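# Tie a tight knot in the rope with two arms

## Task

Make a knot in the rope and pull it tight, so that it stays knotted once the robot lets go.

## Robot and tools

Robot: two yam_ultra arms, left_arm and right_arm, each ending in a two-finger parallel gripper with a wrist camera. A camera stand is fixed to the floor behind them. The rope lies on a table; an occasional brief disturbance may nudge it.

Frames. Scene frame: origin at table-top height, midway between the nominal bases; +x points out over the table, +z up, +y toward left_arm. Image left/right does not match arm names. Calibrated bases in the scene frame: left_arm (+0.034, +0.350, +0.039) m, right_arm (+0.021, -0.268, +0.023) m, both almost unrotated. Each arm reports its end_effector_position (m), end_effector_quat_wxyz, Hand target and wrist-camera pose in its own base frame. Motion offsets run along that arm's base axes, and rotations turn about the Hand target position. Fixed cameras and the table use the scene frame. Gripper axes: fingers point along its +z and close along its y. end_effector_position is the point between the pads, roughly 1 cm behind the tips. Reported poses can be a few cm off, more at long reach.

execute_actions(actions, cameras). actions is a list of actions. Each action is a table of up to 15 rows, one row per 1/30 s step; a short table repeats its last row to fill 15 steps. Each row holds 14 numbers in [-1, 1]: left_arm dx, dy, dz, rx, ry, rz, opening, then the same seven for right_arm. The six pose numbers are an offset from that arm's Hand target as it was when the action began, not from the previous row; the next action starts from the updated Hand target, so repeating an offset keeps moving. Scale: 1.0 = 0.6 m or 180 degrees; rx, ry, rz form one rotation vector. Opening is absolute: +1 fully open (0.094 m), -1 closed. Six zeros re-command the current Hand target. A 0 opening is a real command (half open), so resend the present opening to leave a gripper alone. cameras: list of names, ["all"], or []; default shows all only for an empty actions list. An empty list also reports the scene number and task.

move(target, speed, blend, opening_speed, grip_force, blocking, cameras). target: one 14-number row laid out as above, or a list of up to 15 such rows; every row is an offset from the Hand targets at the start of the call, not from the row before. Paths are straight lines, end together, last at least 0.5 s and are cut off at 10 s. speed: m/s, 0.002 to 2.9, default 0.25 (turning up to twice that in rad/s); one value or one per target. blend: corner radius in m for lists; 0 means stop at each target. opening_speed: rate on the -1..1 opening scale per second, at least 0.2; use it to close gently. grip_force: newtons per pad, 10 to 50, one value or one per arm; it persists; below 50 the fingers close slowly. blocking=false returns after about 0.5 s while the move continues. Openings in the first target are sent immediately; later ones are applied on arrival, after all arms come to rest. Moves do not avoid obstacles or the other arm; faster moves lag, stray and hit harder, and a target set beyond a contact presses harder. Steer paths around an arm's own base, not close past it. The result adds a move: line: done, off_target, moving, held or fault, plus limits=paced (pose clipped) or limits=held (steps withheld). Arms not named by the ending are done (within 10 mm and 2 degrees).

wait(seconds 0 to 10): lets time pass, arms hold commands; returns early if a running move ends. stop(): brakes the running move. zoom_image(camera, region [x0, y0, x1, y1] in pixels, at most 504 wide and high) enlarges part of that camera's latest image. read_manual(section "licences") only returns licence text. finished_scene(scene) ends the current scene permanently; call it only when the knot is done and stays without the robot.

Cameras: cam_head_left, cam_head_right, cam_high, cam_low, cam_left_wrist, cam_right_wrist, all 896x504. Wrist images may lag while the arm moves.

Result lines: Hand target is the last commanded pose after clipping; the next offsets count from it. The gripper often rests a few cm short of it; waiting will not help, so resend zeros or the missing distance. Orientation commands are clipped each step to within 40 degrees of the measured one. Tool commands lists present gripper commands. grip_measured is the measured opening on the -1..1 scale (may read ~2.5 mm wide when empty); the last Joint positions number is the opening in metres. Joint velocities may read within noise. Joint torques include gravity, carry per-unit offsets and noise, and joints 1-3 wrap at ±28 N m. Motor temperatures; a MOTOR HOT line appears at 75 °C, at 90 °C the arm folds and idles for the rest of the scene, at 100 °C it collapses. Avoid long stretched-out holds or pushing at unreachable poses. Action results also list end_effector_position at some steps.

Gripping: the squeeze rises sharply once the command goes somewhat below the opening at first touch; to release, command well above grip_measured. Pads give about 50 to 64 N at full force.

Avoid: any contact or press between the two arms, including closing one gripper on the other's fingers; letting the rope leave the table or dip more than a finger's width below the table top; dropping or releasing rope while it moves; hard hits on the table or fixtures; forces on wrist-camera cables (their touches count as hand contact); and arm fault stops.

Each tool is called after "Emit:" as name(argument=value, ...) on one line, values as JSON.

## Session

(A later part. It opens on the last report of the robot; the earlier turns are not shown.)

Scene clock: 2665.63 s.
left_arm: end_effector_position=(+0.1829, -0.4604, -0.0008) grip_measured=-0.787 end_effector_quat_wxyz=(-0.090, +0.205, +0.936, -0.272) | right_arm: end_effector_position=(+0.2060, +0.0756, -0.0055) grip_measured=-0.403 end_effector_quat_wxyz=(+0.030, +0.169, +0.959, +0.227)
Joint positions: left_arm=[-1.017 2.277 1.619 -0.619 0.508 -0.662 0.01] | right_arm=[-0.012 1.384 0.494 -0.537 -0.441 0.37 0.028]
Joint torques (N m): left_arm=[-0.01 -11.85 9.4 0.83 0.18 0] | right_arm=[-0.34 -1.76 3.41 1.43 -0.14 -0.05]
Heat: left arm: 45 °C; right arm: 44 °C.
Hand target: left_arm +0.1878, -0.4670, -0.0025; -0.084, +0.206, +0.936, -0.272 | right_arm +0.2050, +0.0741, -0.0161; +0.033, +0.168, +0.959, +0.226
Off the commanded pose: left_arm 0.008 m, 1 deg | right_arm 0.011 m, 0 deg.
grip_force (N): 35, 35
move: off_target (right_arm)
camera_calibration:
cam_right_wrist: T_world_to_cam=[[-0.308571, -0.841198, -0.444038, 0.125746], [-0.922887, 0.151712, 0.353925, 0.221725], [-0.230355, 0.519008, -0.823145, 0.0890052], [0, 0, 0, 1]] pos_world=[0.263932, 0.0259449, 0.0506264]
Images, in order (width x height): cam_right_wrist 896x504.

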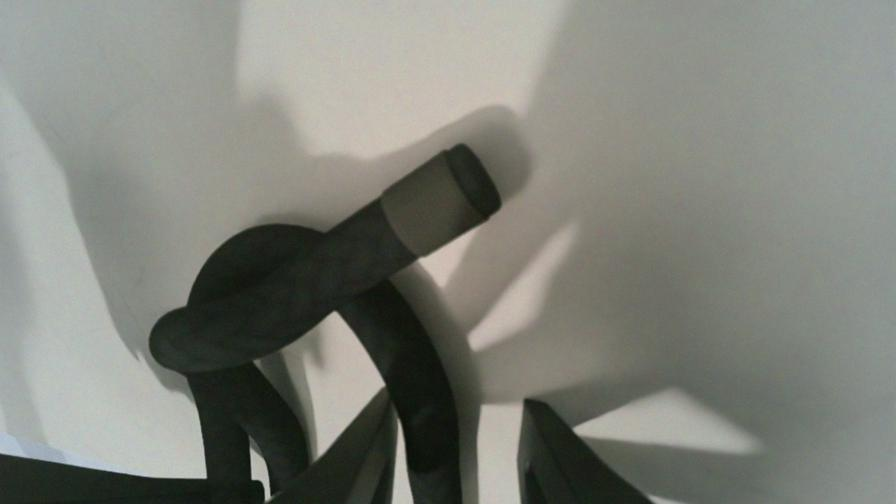

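Emit:
move(target=[0,0,0,0,0,0,-1,0,0,0,0,0,0,-1], opening_speed=0.6)

Emit:
move(target=[-0.02,-0.05,0,0,0,0,-1,0,0,0,0,0,0,-1], speed=0.05, cameras=["cam_right_wrist","cam_left_wrist","cam_head_right","cam_head_left"])

Emit:
zoom_image(camera="cam_head_right", region=[500, 280, 580, 345])

Emit:
zoom_image(camera="cam_head_left", region=[480, 285, 560, 350])

Scene clock: 2673.37 s.
left_arm: end_effector_position=(+0.1829, -0.4604, -0.0008) grip_measured=-0.787 end_effector_quat_wxyz=(-0.090, +0.205, +0.936, -0.272) | right_arm: end_effector_position=(+0.2078, +0.0749, -0.0063) grip_measured=-0.757 end_effector_quat_wxyz=(+0.033, +0.169, +0.959, +0.226)
Joint positions: left_arm=[-1.017 2.277 1.619 -0.619 0.508 -0.662 0.01] | right_arm=[-0.012 1.389 0.494 -0.527 -0.437 0.37 0.011]
Joint torques (N m): left_arm=[-0.01 -11.84 9.4 0.83 0.18 0] | right_arm=[-0.39 -2.03 3.37 1.36 -0.21 -0.04]
Heat: left arm: 45 °C; right arm: 43 °C.
Hand target: left_arm +0.1878, -0.4670, -0.0025; -0.084, +0.206, +0.936, -0.272 | right_arm +0.2050, +0.0741, -0.0161; +0.033, +0.168, +0.959, +0.226
Off the commanded pose: left_arm 0.008 m, 1 deg | right_arm 0.010 m, 0 deg.
grip_force (N): 35, 35
move: done

Scene clock: 2674.53 s.
left_arm: end_effector_position=(+0.1738, -0.4932, +0.0008) grip_measured=-0.787 end_effector_quat_wxyz=(-0.085, +0.206, +0.934, -0.278) | right_arm: end_effector_position=(+0.2079, +0.0749, -0.0063) grip_measured=-0.758 end_effector_quat_wxyz=(+0.033, +0.169, +0.959, +0.226)
Joint positions: left_arm=[-1.07 2.344 1.738 -0.624 0.492 -0.722 0.01] | right_arm=[-0.012 1.389 0.494 -0.527 -0.437 0.37 0.011]
Joint torques (N m): left_arm=[-0.13 -12.44 9.68 0.76 0.17 0] | right_arm=[-0.38 -2.04 3.37 1.35 -0.21 -0.04]
Heat: left arm: 45 °C; right arm: 43 °C.
Hand target: left_arm +0.1759, -0.4969, -0.0026; -0.085, +0.206, +0.936, -0.272 | right_arm +0.2051, +0.0741, -0.0161; +0.033, +0.168, +0.959, +0.226
Off the commanded pose: left_arm 0.005 m, 1 deg | right_arm 0.010 m, 0 deg.
grip_force (N): 35, 35
move: done
camera_calibration:
cam_left_wrist: T_world_to_cam=[[-0.34726, -0.746192, 0.567986, -0.306137], [-0.695347, 0.611275, 0.377935, 0.459224], [-0.629208, -0.263706, -0.731134, 0.0726764], [0, 0, 0, 1]] pos_world=[0.258739, -0.489984, 0.0534613]
cam_right_wrist: T_world_to_cam=[[-0.306309, -0.842912, -0.442351, 0.125077], [-0.924944, 0.153674, 0.347653, 0.224185], [-0.225063, 0.515639, -0.826718, 0.0883226], [0, 0, 0, 1]] pos_world=[0.265549, 0.0254347, 0.0504072]
Images, in order (width x height): cam_head_left 896x504, cam_head_right 896x504, cam_left_wrist 896x504, cam_right_wrist 896x504.

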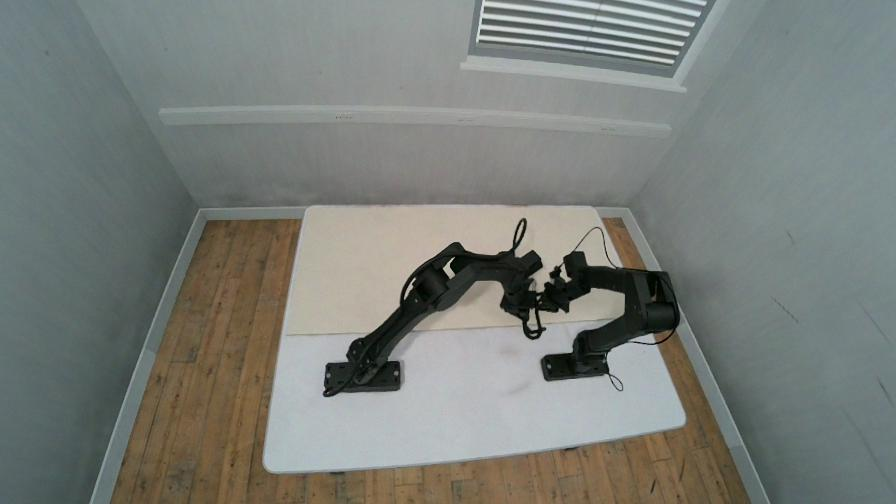

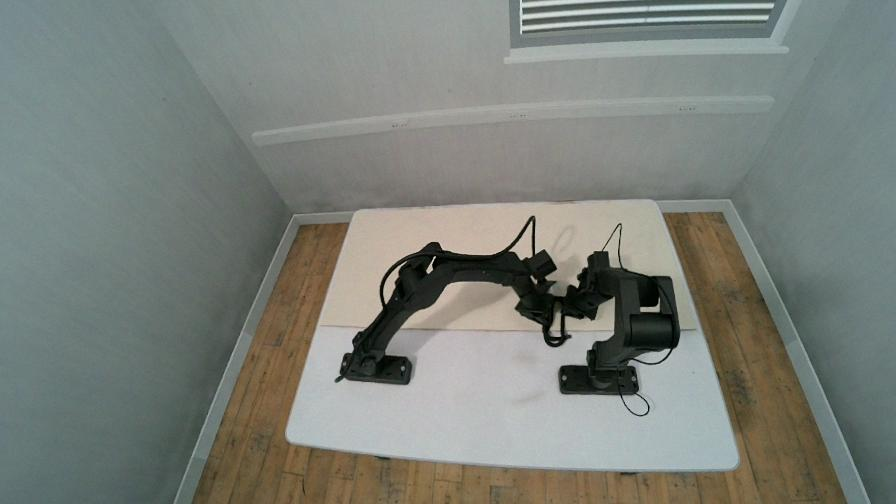

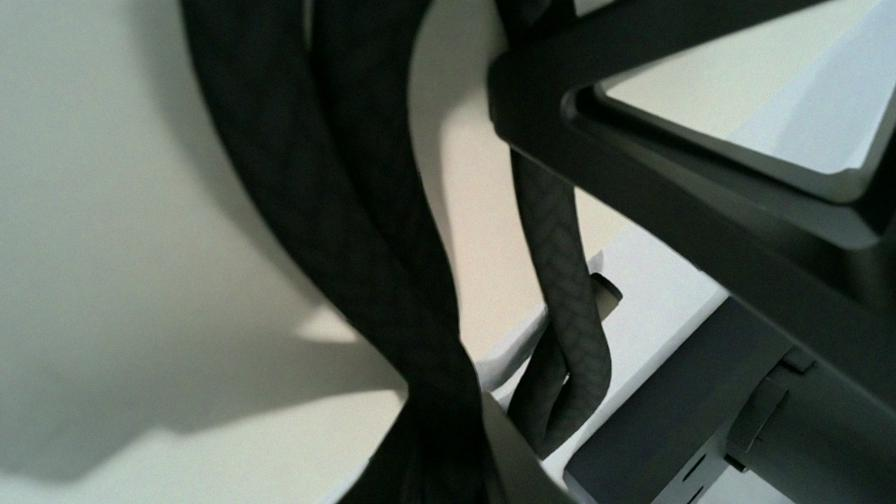

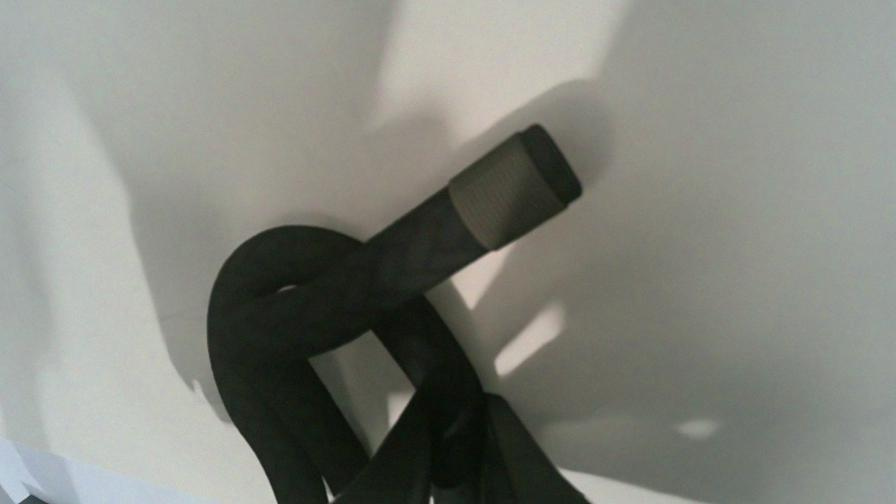

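Scaled by 6.300.

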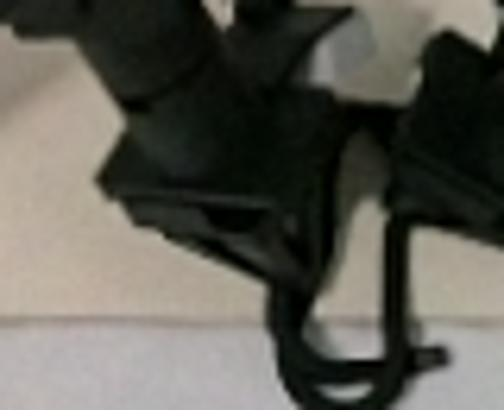

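Scaled by 6.300.

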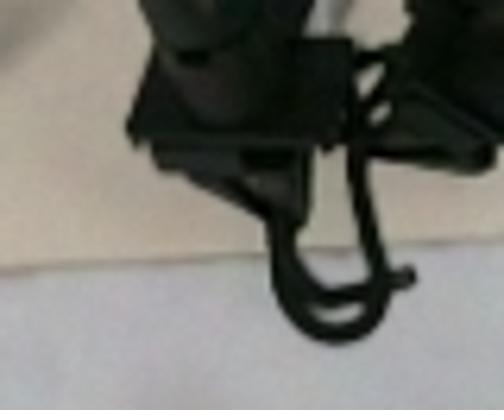

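Emit:
move(target=[-0.01,-0.03,0.01,0,0,0.25,-1,0,0,0,0,0,0,-1], speed=0.06, cameras=["cam_right_wrist","cam_left_wrist","cam_head_right","cam_head_left"])

Emit:
zoom_image(camera="cam_head_right", region=[500, 280, 580, 345])

Emit:
zoom_image(camera="cam_head_left", region=[480, 285, 560, 350])

Scene clock: 2691.67 s.
left_arm: end_effector_position=(+0.1703, -0.5179, -0.0024) grip_measured=-0.787 end_effector_quat_wxyz=(+0.016, -0.167, +0.945, -0.280) | right_arm: end_effector_position=(+0.2079, +0.0749, -0.0063) grip_measured=-0.758 end_effector_quat_wxyz=(+0.033, +0.169, +0.959, +0.226)
Joint positions: left_arm=[-1.237 2.252 1.539 -0.291 0.055 -1.602 0.01] | right_arm=[-0.012 1.389 0.494 -0.527 -0.437 0.37 0.011]
Joint torques (N m): left_arm=[-0.4 -16.25 5.22 1.39 -0.23 -0.05] | right_arm=[-0.36 -2.04 3.37 1.35 -0.21 -0.05]
Heat: left arm: 47 °C; right arm: 42 °C.
Hand target: left_arm +0.1698, -0.5149, +0.0034; +0.026, -0.168, +0.944, -0.284 | right_arm +0.2050, +0.0741, -0.0161; +0.033, +0.168, +0.959, +0.226
Off the commanded pose: left_arm 0.007 m, 1 deg | right_arm 0.010 m, 0 deg.
grip_force (N): 35, 35
move: done
camera_calibration:
cam_left_wrist: T_world_to_cam=[[0.290106, -0.783582, 0.549398, -0.451874], [-0.914501, -0.0578204, 0.40043, 0.164007], [-0.282003, -0.618592, -0.733361, -0.181455], [0, 0, 0, 1]] pos_world=[0.229905, -0.456844, 0.0495133]
cam_right_wrist: T_world_to_cam=[[-0.306309, -0.842912, -0.442351, 0.125077], [-0.924944, 0.153674, 0.347653, 0.224185], [-0.225063, 0.515639, -0.826718, 0.0883226], [0, 0, 0, 1]] pos_world=[0.265549, 0.0254347, 0.0504072]
Images, in order (width x height): cam_head_left 896x504, cam_head_right 896x504, cam_left_wrist 896x504, cam_right_wrist 896x504.

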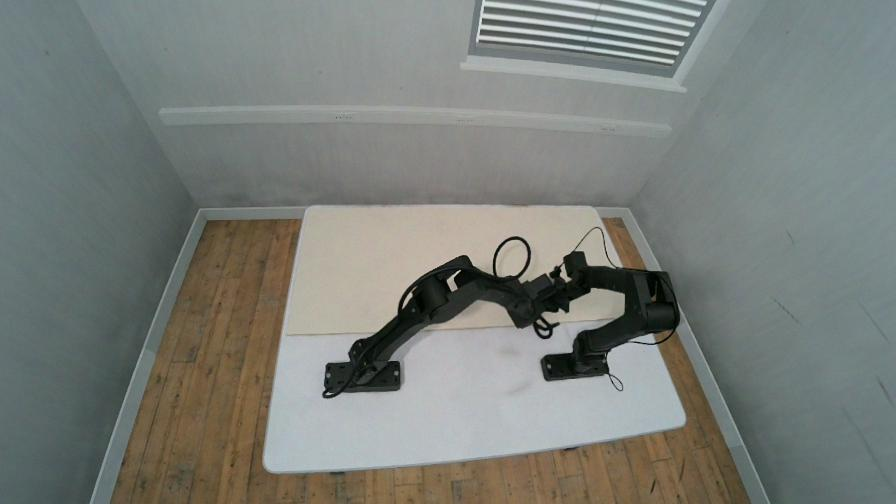

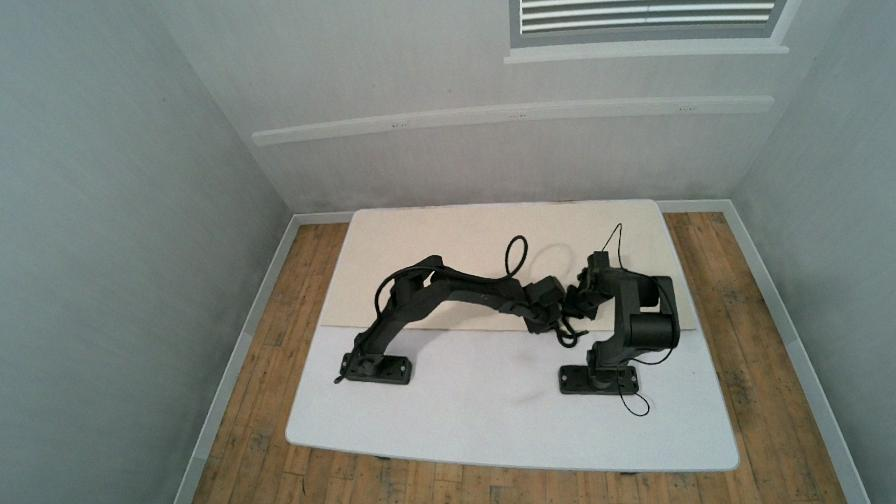

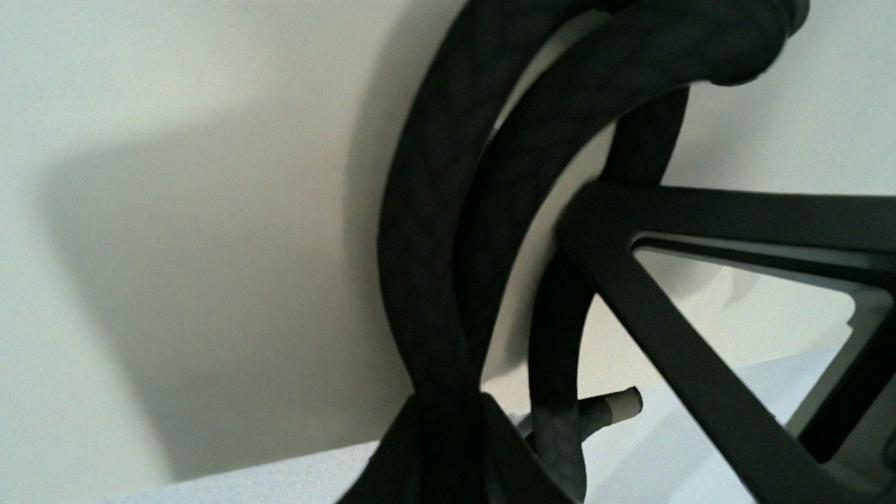

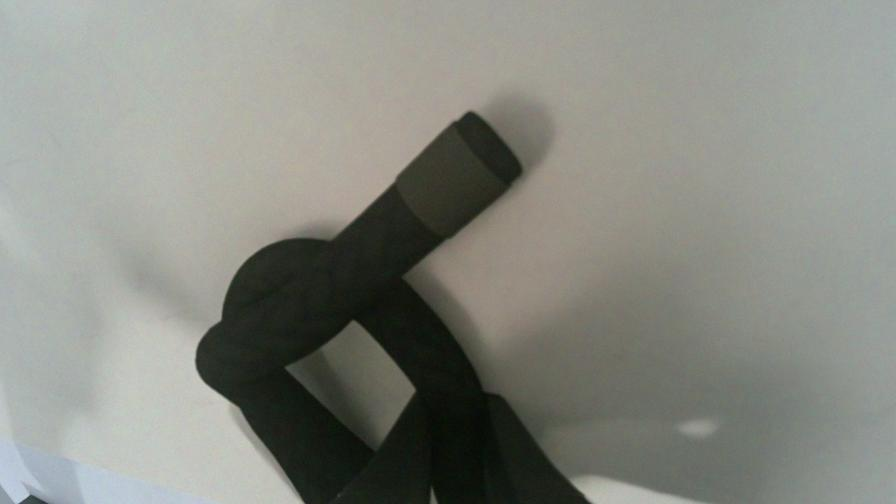

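Scaled by 6.300.

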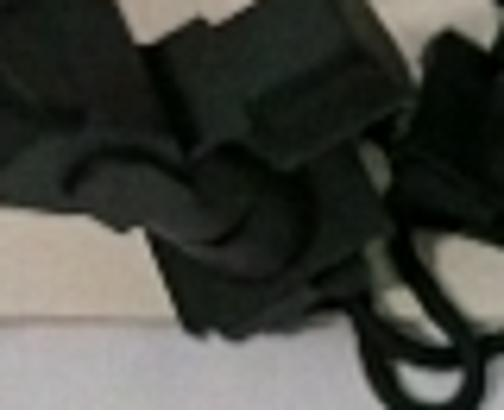

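Scaled by 6.300.

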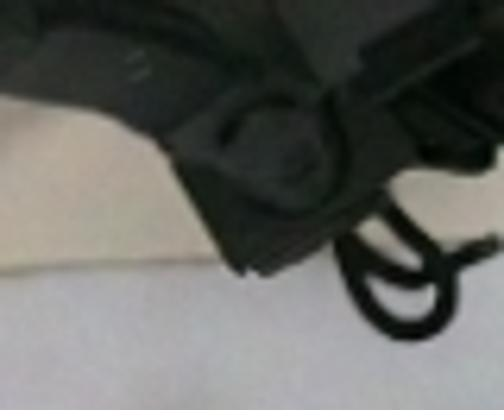

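Emit:
zoom_image(camera="cam_head_right", region=[545, 300, 605, 355])

Scaled by 8.400.

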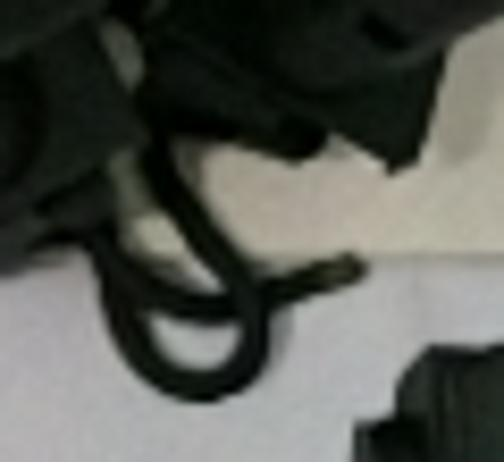

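Emit:
move(target=[0.08,0.067,0.006,0,0,0,-1,0.08,0.067,0.01,0,0,0,-1], speed=0.06, cameras=["cam_right_wrist","cam_left_wrist","cam_head_right","cam_high"])

Emit:
zoom_image(camera="cam_head_right", region=[525, 270, 605, 335])

Emit:
zoom_image(camera="cam_high", region=[300, 230, 420, 330])

Scene clock: 2704.53 s.
left_arm: end_effector_position=(+0.2179, -0.4774, -0.0013) grip_measured=-0.787 end_effector_quat_wxyz=(+0.023, -0.171, +0.946, -0.276) | right_arm: end_effector_position=(+0.2349, +0.1113, -0.0070) grip_measured=-0.758 end_effector_quat_wxyz=(+0.007, +0.177, +0.958, +0.227)
Joint positions: left_arm=[-1.108 2.19 1.443 -0.272 0.107 -1.497 0.01] | right_arm=[0.148 1.542 0.622 -0.478 -0.425 0.552 0.011]
Joint torques (N m): left_arm=[0.28 -16.08 5.05 1.39 0.04 0.07] | right_arm=[0.96 -2.5 6.89 1.62 -0.03 0.04]
Motor temperatures (°C): left_arm=[29 51 37 34 31 31 31] | right_arm=[30 35 42 34 30 31 31]
Heat: left arm: 51 °C; right arm: 42 °C.
Hand target: left_arm +0.2179, -0.4746, +0.0070; +0.026, -0.168, +0.944, -0.284 | right_arm +0.2531, +0.1143, -0.0100; +0.033, +0.168, +0.959, +0.226
Off the commanded pose: left_arm 0.009 m, 1 deg | right_arm 0.019 m, 3 deg.
grip_force (N): 35, 35
move: off_target (right_arm)
camera_calibration:
cam_left_wrist: T_world_to_cam=[[0.295312, -0.785612, 0.543695, -0.43663], [-0.916987, -0.0733224, 0.392121, 0.202507], [-0.26819, -0.614359, -0.742049, -0.143059], [0, 0, 0, 1]] pos_world=[0.276271, -0.416063, 0.0518288]
cam_right_wrist: T_world_to_cam=[[-0.333811, -0.836386, -0.434774, 0.169479], [-0.904353, 0.154039, 0.398016, 0.239278], [-0.265923, 0.526052, -0.807808, 0.0836741], [0, 0, 0, 1]] pos_world=[0.295217, 0.0608752, 0.0460414]
Images, in order (width x height): cam_head_right 896x504, cam_high 896x504, cam_left_wrist 896x504, cam_right_wrist 896x504.

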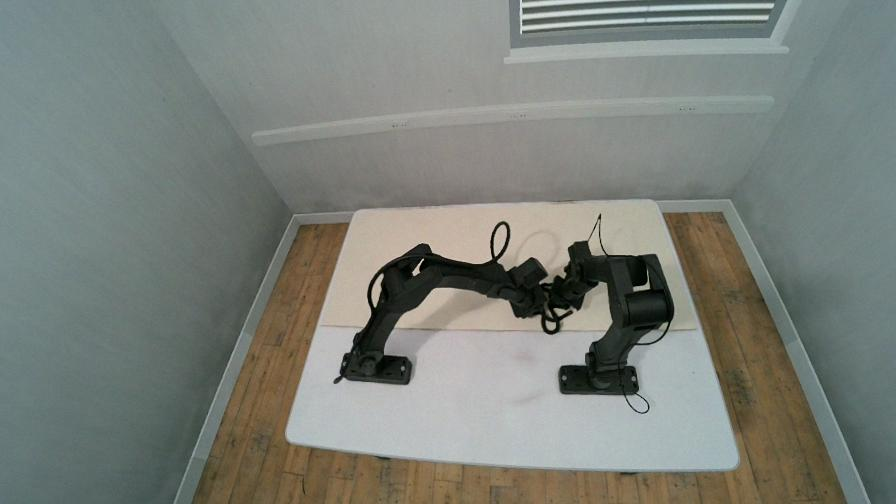

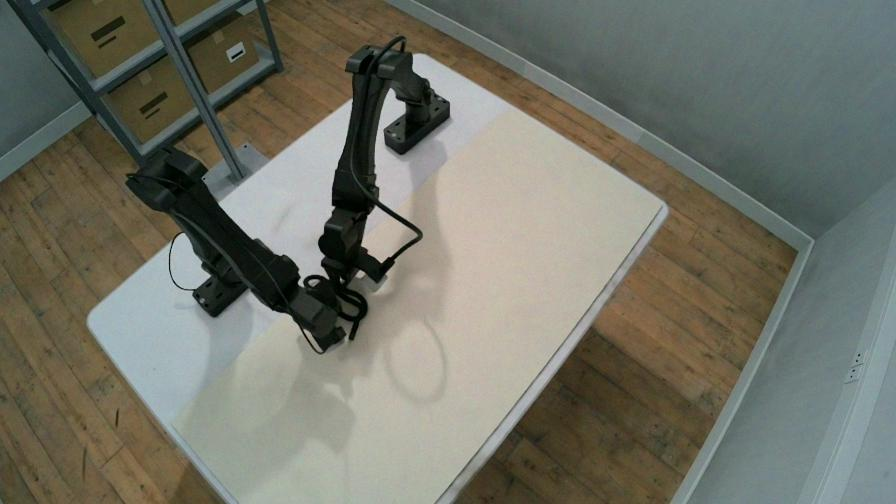

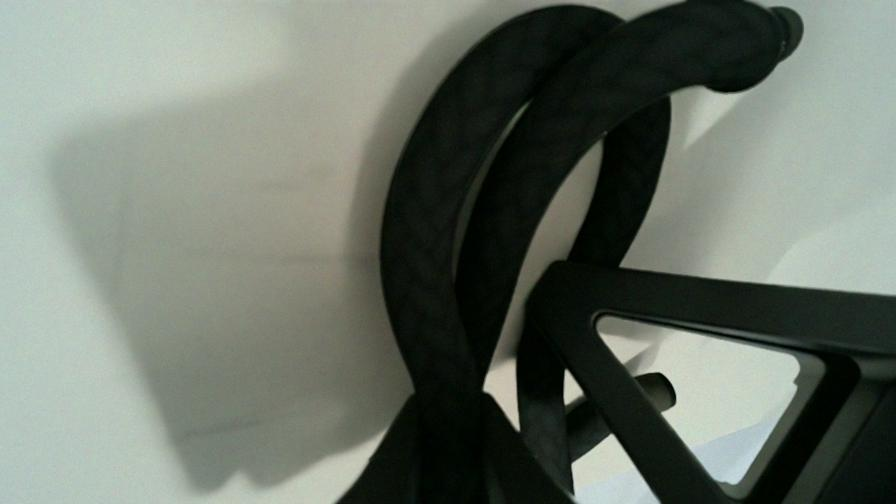

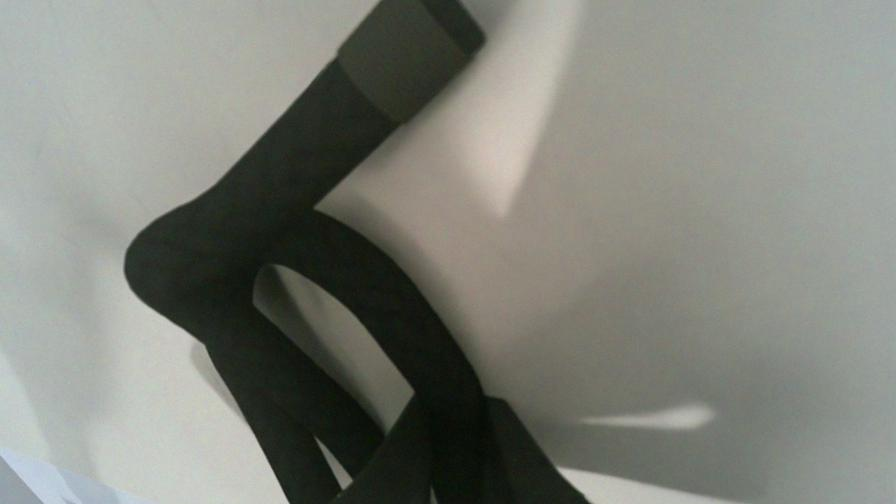

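Scaled by 6.300.

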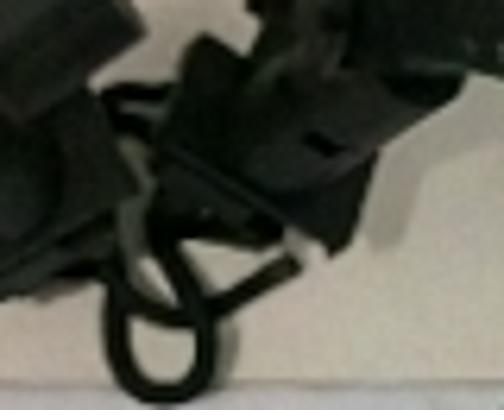

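Scaled by 4.200.

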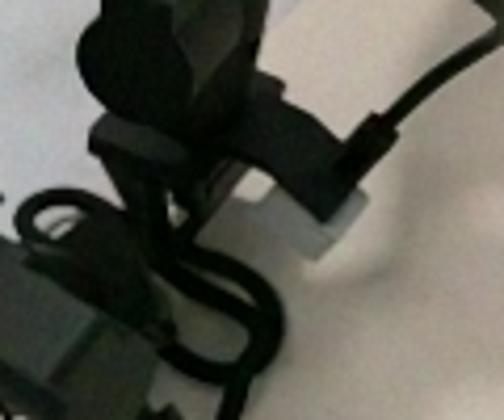

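Emit:
move(target=[[0,0,0,0,0,0,-1,-0.02,0,0.0,0,0,0,-1],[0,0,0,0,0,0,-1,-0.02,0,0,0,0,0,-0.3],[0,0,0,0,0,0,-1,-0.03,-0.02,0.06,0,0,0,-0.3],[0,0,0,0,0,0,-1,-0.04,-0.06,0.16,-0.1,0.03,0,-0.3]], speed=0.08, opening_speed=0.8, cameras=["cam_right_wrist","cam_left_wrist","cam_head_right","cam_high"])

Emit:
zoom_image(camera="cam_head_right", region=[525, 270, 605, 335])

Emit:
zoom_image(camera="cam_high", region=[300, 230, 420, 330])

Scene clock: 2718.60 s.
left_arm: end_effector_position=(+0.2179, -0.4775, -0.0012) grip_measured=-0.787 end_effector_quat_wxyz=(+0.023, -0.171, +0.945, -0.276) | right_arm: end_effector_position=(+0.2237, +0.0766, +0.0769) grip_measured=-0.303 end_effector_quat_wxyz=(+0.004, +0.173, +0.983, +0.065)
Joint positions: left_arm=[-1.108 2.19 1.443 -0.272 0.107 -1.496 0.01] | right_arm=[0.238 1.396 0.945 -1.06 -0.116 0.59 0.033]
Joint torques (N m): left_arm=[0.28 -16.05 5.04 1.39 0.04 0.08] | right_arm=[0.61 -4.46 8.92 0.46 0.02 0.07]
Heat: left arm: 51 °C; right arm: 43 °C.
Hand target: left_arm +0.2179, -0.4747, +0.0071; +0.026, -0.168, +0.944, -0.284 | right_arm +0.2290, +0.0782, +0.0859; +0.014, +0.171, +0.983, +0.065
Off the commanded pose: left_arm 0.009 m, 1 deg | right_arm 0.011 m, 1 deg.
grip_force (N): 35, 35
move: off_target (right_arm)
camera_calibration:
cam_left_wrist: T_world_to_cam=[[0.294395, -0.785492, 0.544366, -0.436571], [-0.917222, -0.0722598, 0.391769, 0.202981], [-0.268395, -0.614639, -0.741743, -0.143184], [0, 0, 0, 1]] pos_world=[0.276273, -0.416262, 0.051927]
cam_right_wrist: T_world_to_cam=[[-0.336699, -0.933051, -0.126686, 0.157575], [-0.883165, 0.266265, 0.386164, 0.188577], [-0.326579, 0.241906, -0.913689, 0.210156], [0, 0, 0, 1]] pos_world=[0.288232, 0.0459759, 0.139158]
Images, in order (width x height): cam_head_right 896x504, cam_high 896x504, cam_left_wrist 896x504, cam_right_wrist 896x504.

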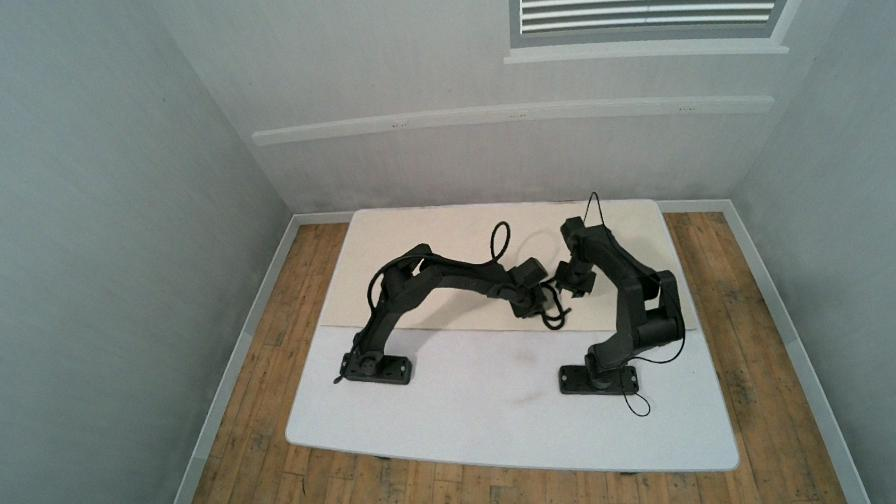

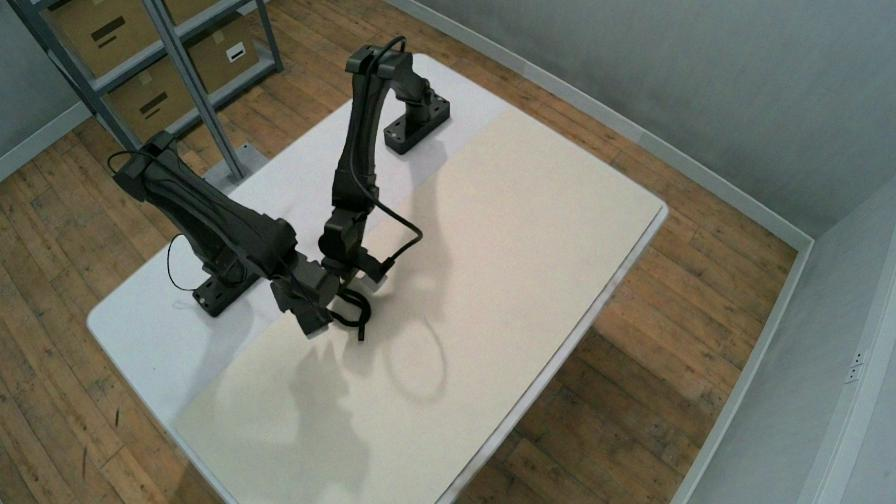

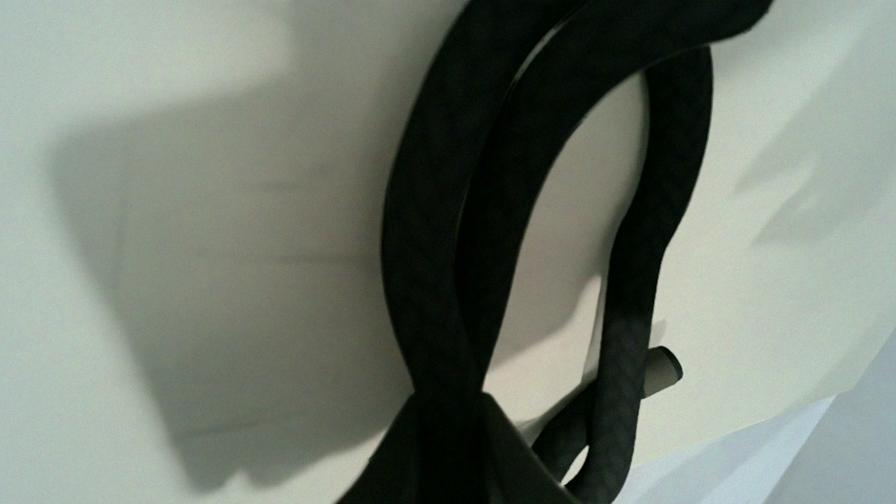

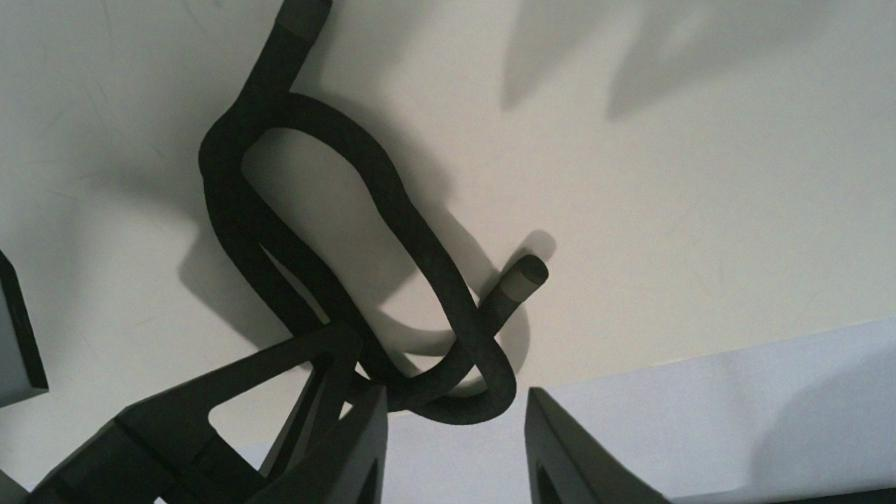

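Scaled by 6.300.

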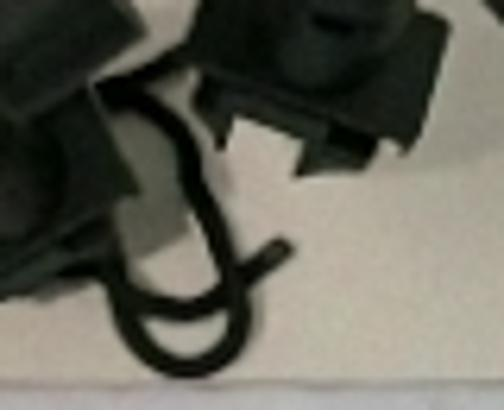

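Scaled by 4.200.

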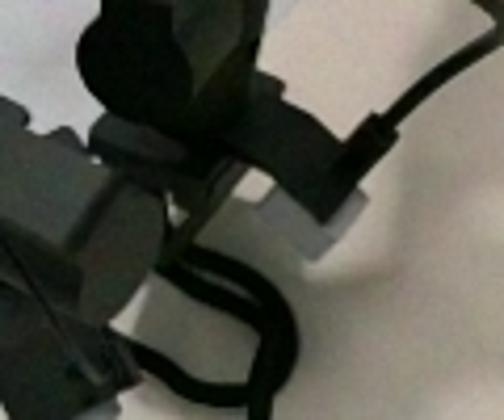

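Emit:
move(target=[[0,0,0,0,0,0,-1,-0.023,-0.02,-0.05,0.045,-0.058,-0.183,-0.3]], speed=0.12, cameras=["cam_right_wrist"])

Scene clock: 2738.10 s.
left_arm: end_effector_position=(+0.2179, -0.4775, -0.0012) grip_measured=-0.787 end_effector_quat_wxyz=(+0.023, -0.171, +0.945, -0.276) | right_arm: end_effector_position=(+0.2189, +0.0685, +0.0599) grip_measured=-0.303 end_effector_quat_wxyz=(+0.104, +0.435, +0.883, +0.145)
Joint positions: left_arm=[-1.108 2.19 1.443 -0.272 0.107 -1.496 0.01] | right_arm=[0.227 1.092 0.62 -0.751 -0.091 1.159 0.033]
Joint torques (N m): left_arm=[0.28 -16.06 5.05 1.39 0.05 0.08] | right_arm=[0.28 -3.38 5.15 1.38 0.05 0.03]
Heat: left arm: 52 °C; right arm: 44 °C.
Hand target: left_arm +0.2179, -0.4747, +0.0071; +0.026, -0.168, +0.944, -0.284 | right_arm +0.2152, +0.0663, +0.0559; +0.108, +0.436, +0.882, +0.141
Off the commanded pose: left_arm 0.009 m, 1 deg | right_arm 0.006 m, 1 deg.
grip_force (N): 35, 35
move: done
camera_calibration:
cam_right_wrist: T_world_to_cam=[[-0.736535, -0.582521, -0.343782, 0.222847], [-0.673828, 0.676176, 0.297896, 0.124564], [0.0589263, 0.451061, -0.890546, 0.094979], [0, 0, 0, 1]] pos_world=[0.242473, 0.00274436, 0.124087]
Images, in order (width x height): cam_right_wrist 896x504.

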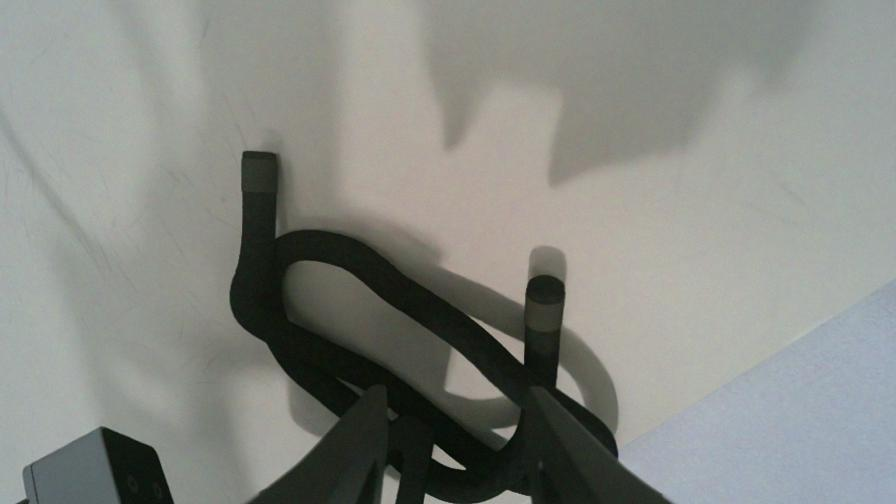

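Emit:
move(target=[[0,0,0,0,0,0,-1,-0.0087,-0.008,0,0,0,0,-0.2],[0,0,0,0,0,0,-1,-0.0087,-0.008,-0.06,0,0,0,-0.2]], speed=0.1, cameras=["cam_right_wrist"])

Scene clock: 2749.20 s.
left_arm: end_effector_position=(+0.2179, -0.4775, -0.0012) grip_measured=-0.787 end_effector_quat_wxyz=(+0.023, -0.171, +0.945, -0.276) | right_arm: end_effector_position=(+0.2145, +0.0653, +0.0278) grip_measured=-0.203 end_effector_quat_wxyz=(+0.113, +0.434, +0.881, +0.150)
Joint positions: left_arm=[-1.108 2.19 1.443 -0.272 0.107 -1.496 0.01] | right_arm=[0.218 1.097 0.482 -0.589 -0.091 1.149 0.037]
Joint torques (N m): left_arm=[0.29 -16.05 5.07 1.39 0.04 0.07] | right_arm=[-0.65 -1.51 5.15 1.38 0 -0.03]
Heat: left arm: 52 °C; right arm: 43 °C.
Hand target: left_arm +0.2179, -0.4747, +0.0071; +0.026, -0.168, +0.944, -0.284 | right_arm +0.2101, +0.0615, +0.0199; +0.108, +0.436, +0.882, +0.141
Off the commanded pose: left_arm 0.009 m, 1 deg | right_arm 0.010 m, 1 deg.
grip_force (N): 35, 35
move: done
camera_calibration:
cam_right_wrist: T_world_to_cam=[[-0.729583, -0.581952, -0.359222, 0.205539], [-0.679552, 0.675976, 0.285071, 0.134942], [0.0769282, 0.452093, -0.888647, 0.064031], [0, 0, 0, 1]] pos_world=[0.236732, -0.000551968, 0.092267]
Images, in order (width x height): cam_right_wrist 896x504.

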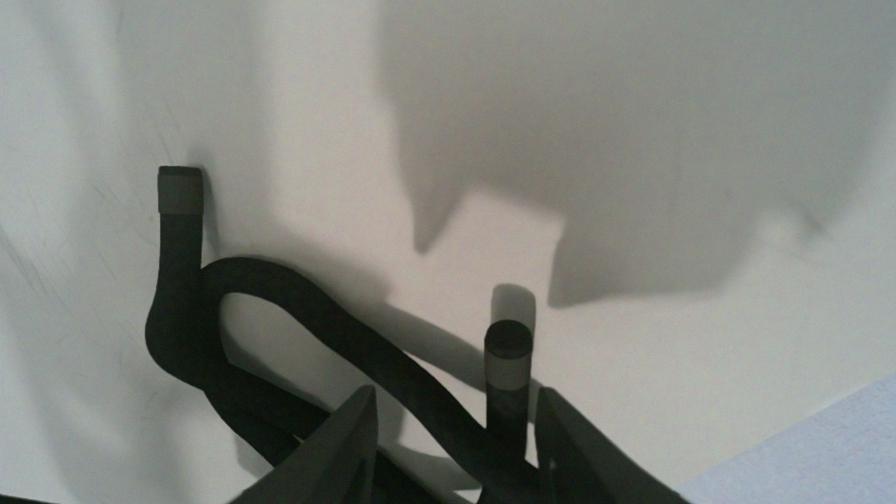

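Emit:
move(target=[[0,0,0,0,0,0,-1,-0.002,0.004,-0.025,0,0,0,-0.45]], speed=0.06, cameras=["cam_right_wrist"])

Scene clock: 2765.80 s.
left_arm: end_effector_position=(+0.2179, -0.4775, -0.0012) grip_measured=-0.787 end_effector_quat_wxyz=(+0.023, -0.171, +0.945, -0.276) | right_arm: end_effector_position=(+0.2150, +0.0654, +0.0132) grip_measured=-0.447 end_effector_quat_wxyz=(+0.113, +0.435, +0.880, +0.151)
Joint positions: left_arm=[-1.108 2.19 1.443 -0.272 0.107 -1.496 0.01] | right_arm=[0.218 1.132 0.435 -0.505 -0.091 1.154 0.026]
Joint torques (N m): left_arm=[0.28 -16.08 5.03 1.39 0.04 0.07] | right_arm=[0.54 -1.59 4.9 1.44 0.05 0.08]
Heat: left arm: 53 °C; right arm: 42 °C.
Hand target: left_arm +0.2179, -0.4747, +0.0071; +0.026, -0.168, +0.944, -0.284 | right_arm +0.2089, +0.0639, +0.0050; +0.108, +0.436, +0.882, +0.141
Off the commanded pose: left_arm 0.009 m, 1 deg | right_arm 0.010 m, 1 deg.
grip_force (N): 35, 35
move: done
camera_calibration:
cam_right_wrist: T_world_to_cam=[[-0.731254, -0.578059, -0.362098, 0.200876], [-0.6773, 0.678246, 0.285039, 0.138645], [0.0808224, 0.453685, -0.88749, 0.0500869], [0, 0, 0, 1]] pos_world=[0.236747, -0.000641091, 0.0776691]
Images, in order (width x height): cam_right_wrist 896x504.

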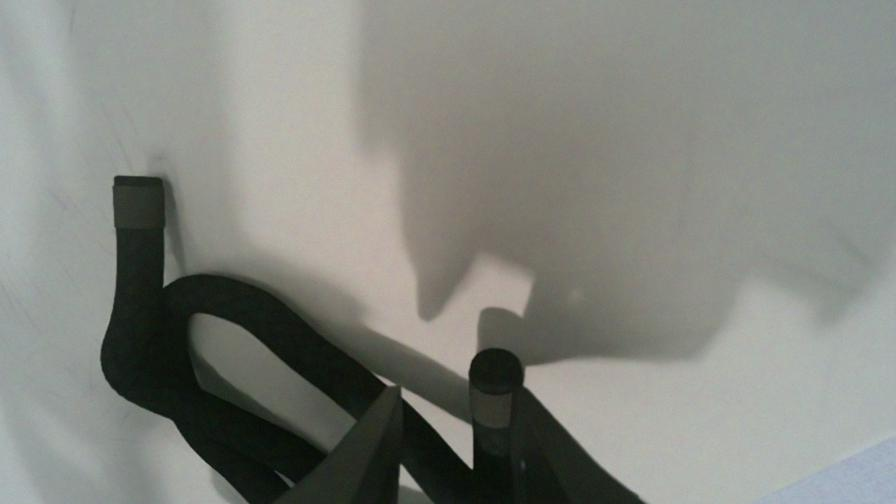

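Emit:
move(target=[[0,0,0,0,0,0,-1,-0.0105,0.0013,0.004,0,0,0,-0.56],[0,0,0,0,0,0,-1,-0.0105,0.0013,-0.015,0,0,0,-0.56]], speed=0.05, cameras=["cam_right_wrist"])

Scene clock: 2781.60 s.
left_arm: end_effector_position=(+0.2179, -0.4775, -0.0012) grip_measured=-0.787 end_effector_quat_wxyz=(+0.023, -0.171, +0.945, -0.276) | right_arm: end_effector_position=(+0.2090, +0.0665, +0.0042) grip_measured=-0.557 end_effector_quat_wxyz=(+0.113, +0.436, +0.880, +0.152)
Joint positions: left_arm=[-1.108 2.19 1.443 -0.272 0.107 -1.496 0.01] | right_arm=[0.231 1.126 0.391 -0.466 -0.089 1.167 0.021]
Joint torques (N m): left_arm=[0.27 -16.05 5.07 1.39 0.04 0.07] | right_arm=[0.64 -1.48 4.75 1.45 0.07 0.07]
Heat: left arm: 53 °C; right arm: 43 °C.
Hand target: left_arm +0.2179, -0.4747, +0.0071; +0.026, -0.168, +0.944, -0.284 | right_arm +0.2025, +0.0647, -0.0041; +0.108, +0.436, +0.882, +0.141
Off the commanded pose: left_arm 0.009 m, 1 deg | right_arm 0.011 m, 1 deg.
grip_force (N): 35, 35
move: off_target (right_arm)
camera_calibration:
cam_right_wrist: T_world_to_cam=[[-0.731916, -0.576648, -0.363011, 0.193862], [-0.676612, 0.678067, 0.287092, 0.136316], [0.0805941, 0.455745, -0.886454, 0.0418927], [0, 0, 0, 1]] pos_world=[0.230747, 0.000266692, 0.0683747]
Images, in order (width x height): cam_right_wrist 896x504.

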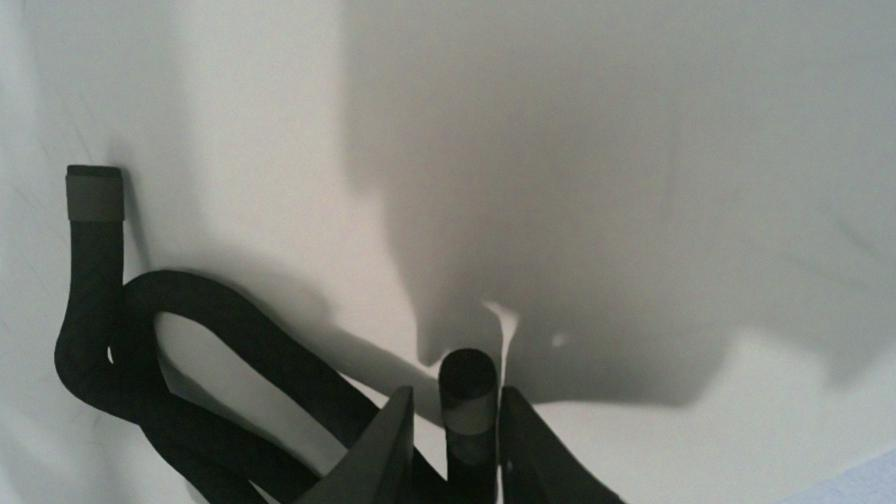

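Emit:
move(target=[0,0,0,0,0,0,-1,0,0,0,0,0,0,-1], opening_speed=0.5, cameras=["cam_right_wrist","cam_left_wrist","cam_head_right"])

Emit:
zoom_image(camera="cam_head_right", region=[525, 270, 605, 335])

Scene clock: 2793.23 s.
left_arm: end_effector_position=(+0.2179, -0.4775, -0.0012) grip_measured=-0.787 end_effector_quat_wxyz=(+0.023, -0.171, +0.945, -0.276) | right_arm: end_effector_position=(+0.2091, +0.0664, +0.0042) grip_measured=-0.821 end_effector_quat_wxyz=(+0.113, +0.436, +0.880, +0.151)
Joint positions: left_arm=[-1.108 2.19 1.443 -0.272 0.107 -1.496 0.01] | right_arm=[0.231 1.126 0.391 -0.465 -0.088 1.167 0.008]
Joint torques (N m): left_arm=[0.28 -16.05 5.04 1.39 0.04 0.07] | right_arm=[0.62 -1.46 4.75 1.43 0.07 0.07]
Heat: left arm: 54 °C; right arm: 42 °C.
Hand target: left_arm +0.2179, -0.4747, +0.0071; +0.026, -0.168, +0.944, -0.284 | right_arm +0.2025, +0.0646, -0.0041; +0.108, +0.436, +0.882, +0.141
Off the commanded pose: left_arm 0.009 m, 1 deg | right_arm 0.011 m, 1 deg.
grip_force (N): 35, 35
move: off_target (right_arm)
camera_calibration:
cam_left_wrist: T_world_to_cam=[[0.294395, -0.785492, 0.544366, -0.436571], [-0.917222, -0.0722598, 0.391769, 0.202981], [-0.268395, -0.614639, -0.741743, -0.143184], [0, 0, 0, 1]] pos_world=[0.276273, -0.416262, 0.051927]
cam_right_wrist: T_world_to_cam=[[-0.731859, -0.576681, -0.363073, 0.193832], [-0.676602, 0.678401, 0.286324, 0.136408], [0.0811916, 0.455205, -0.886677, 0.0419033], [0, 0, 0, 1]] pos_world=[0.230749, 0.000165233, 0.068473]
Images, in order (width x height): cam_head_right 896x504, cam_left_wrist 896x504, cam_right_wrist 896x504.

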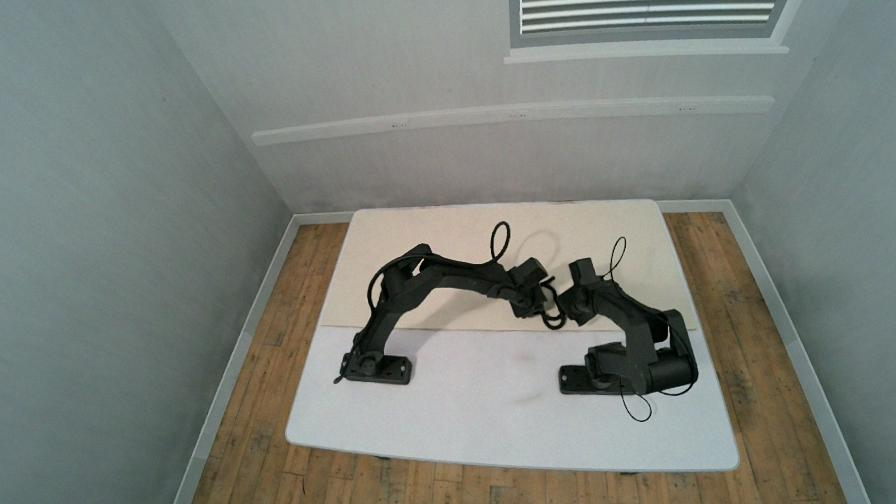

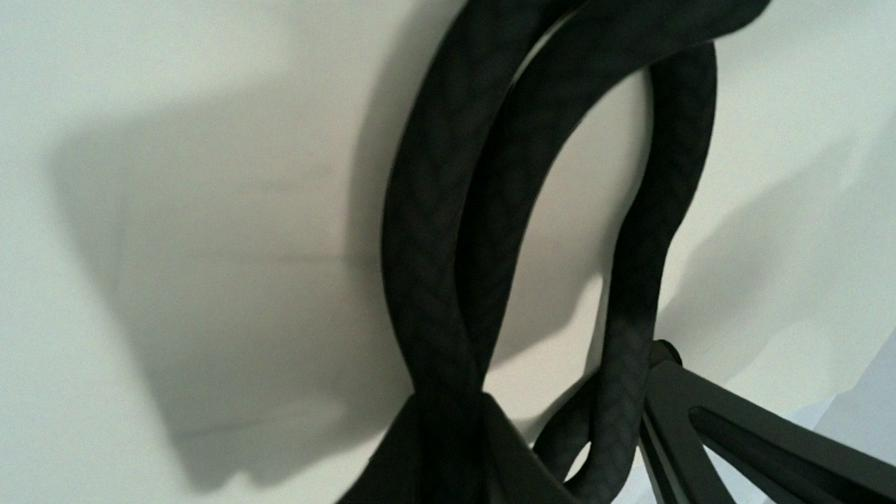

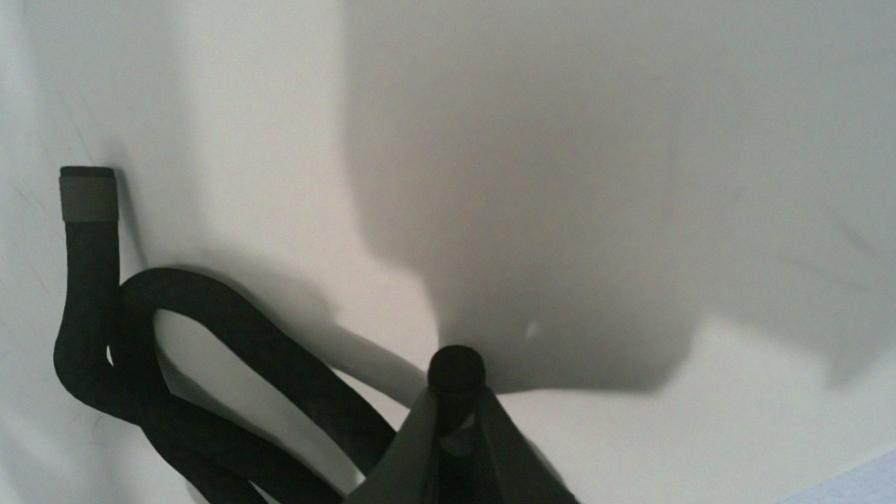

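Scaled by 6.300.

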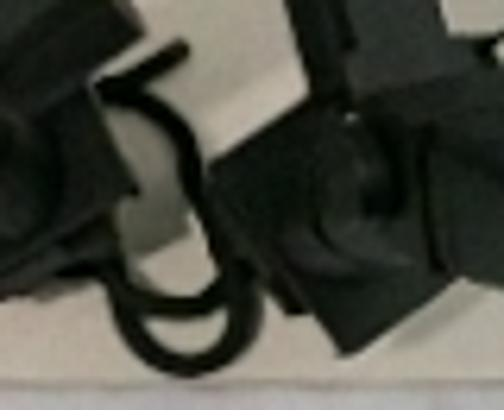

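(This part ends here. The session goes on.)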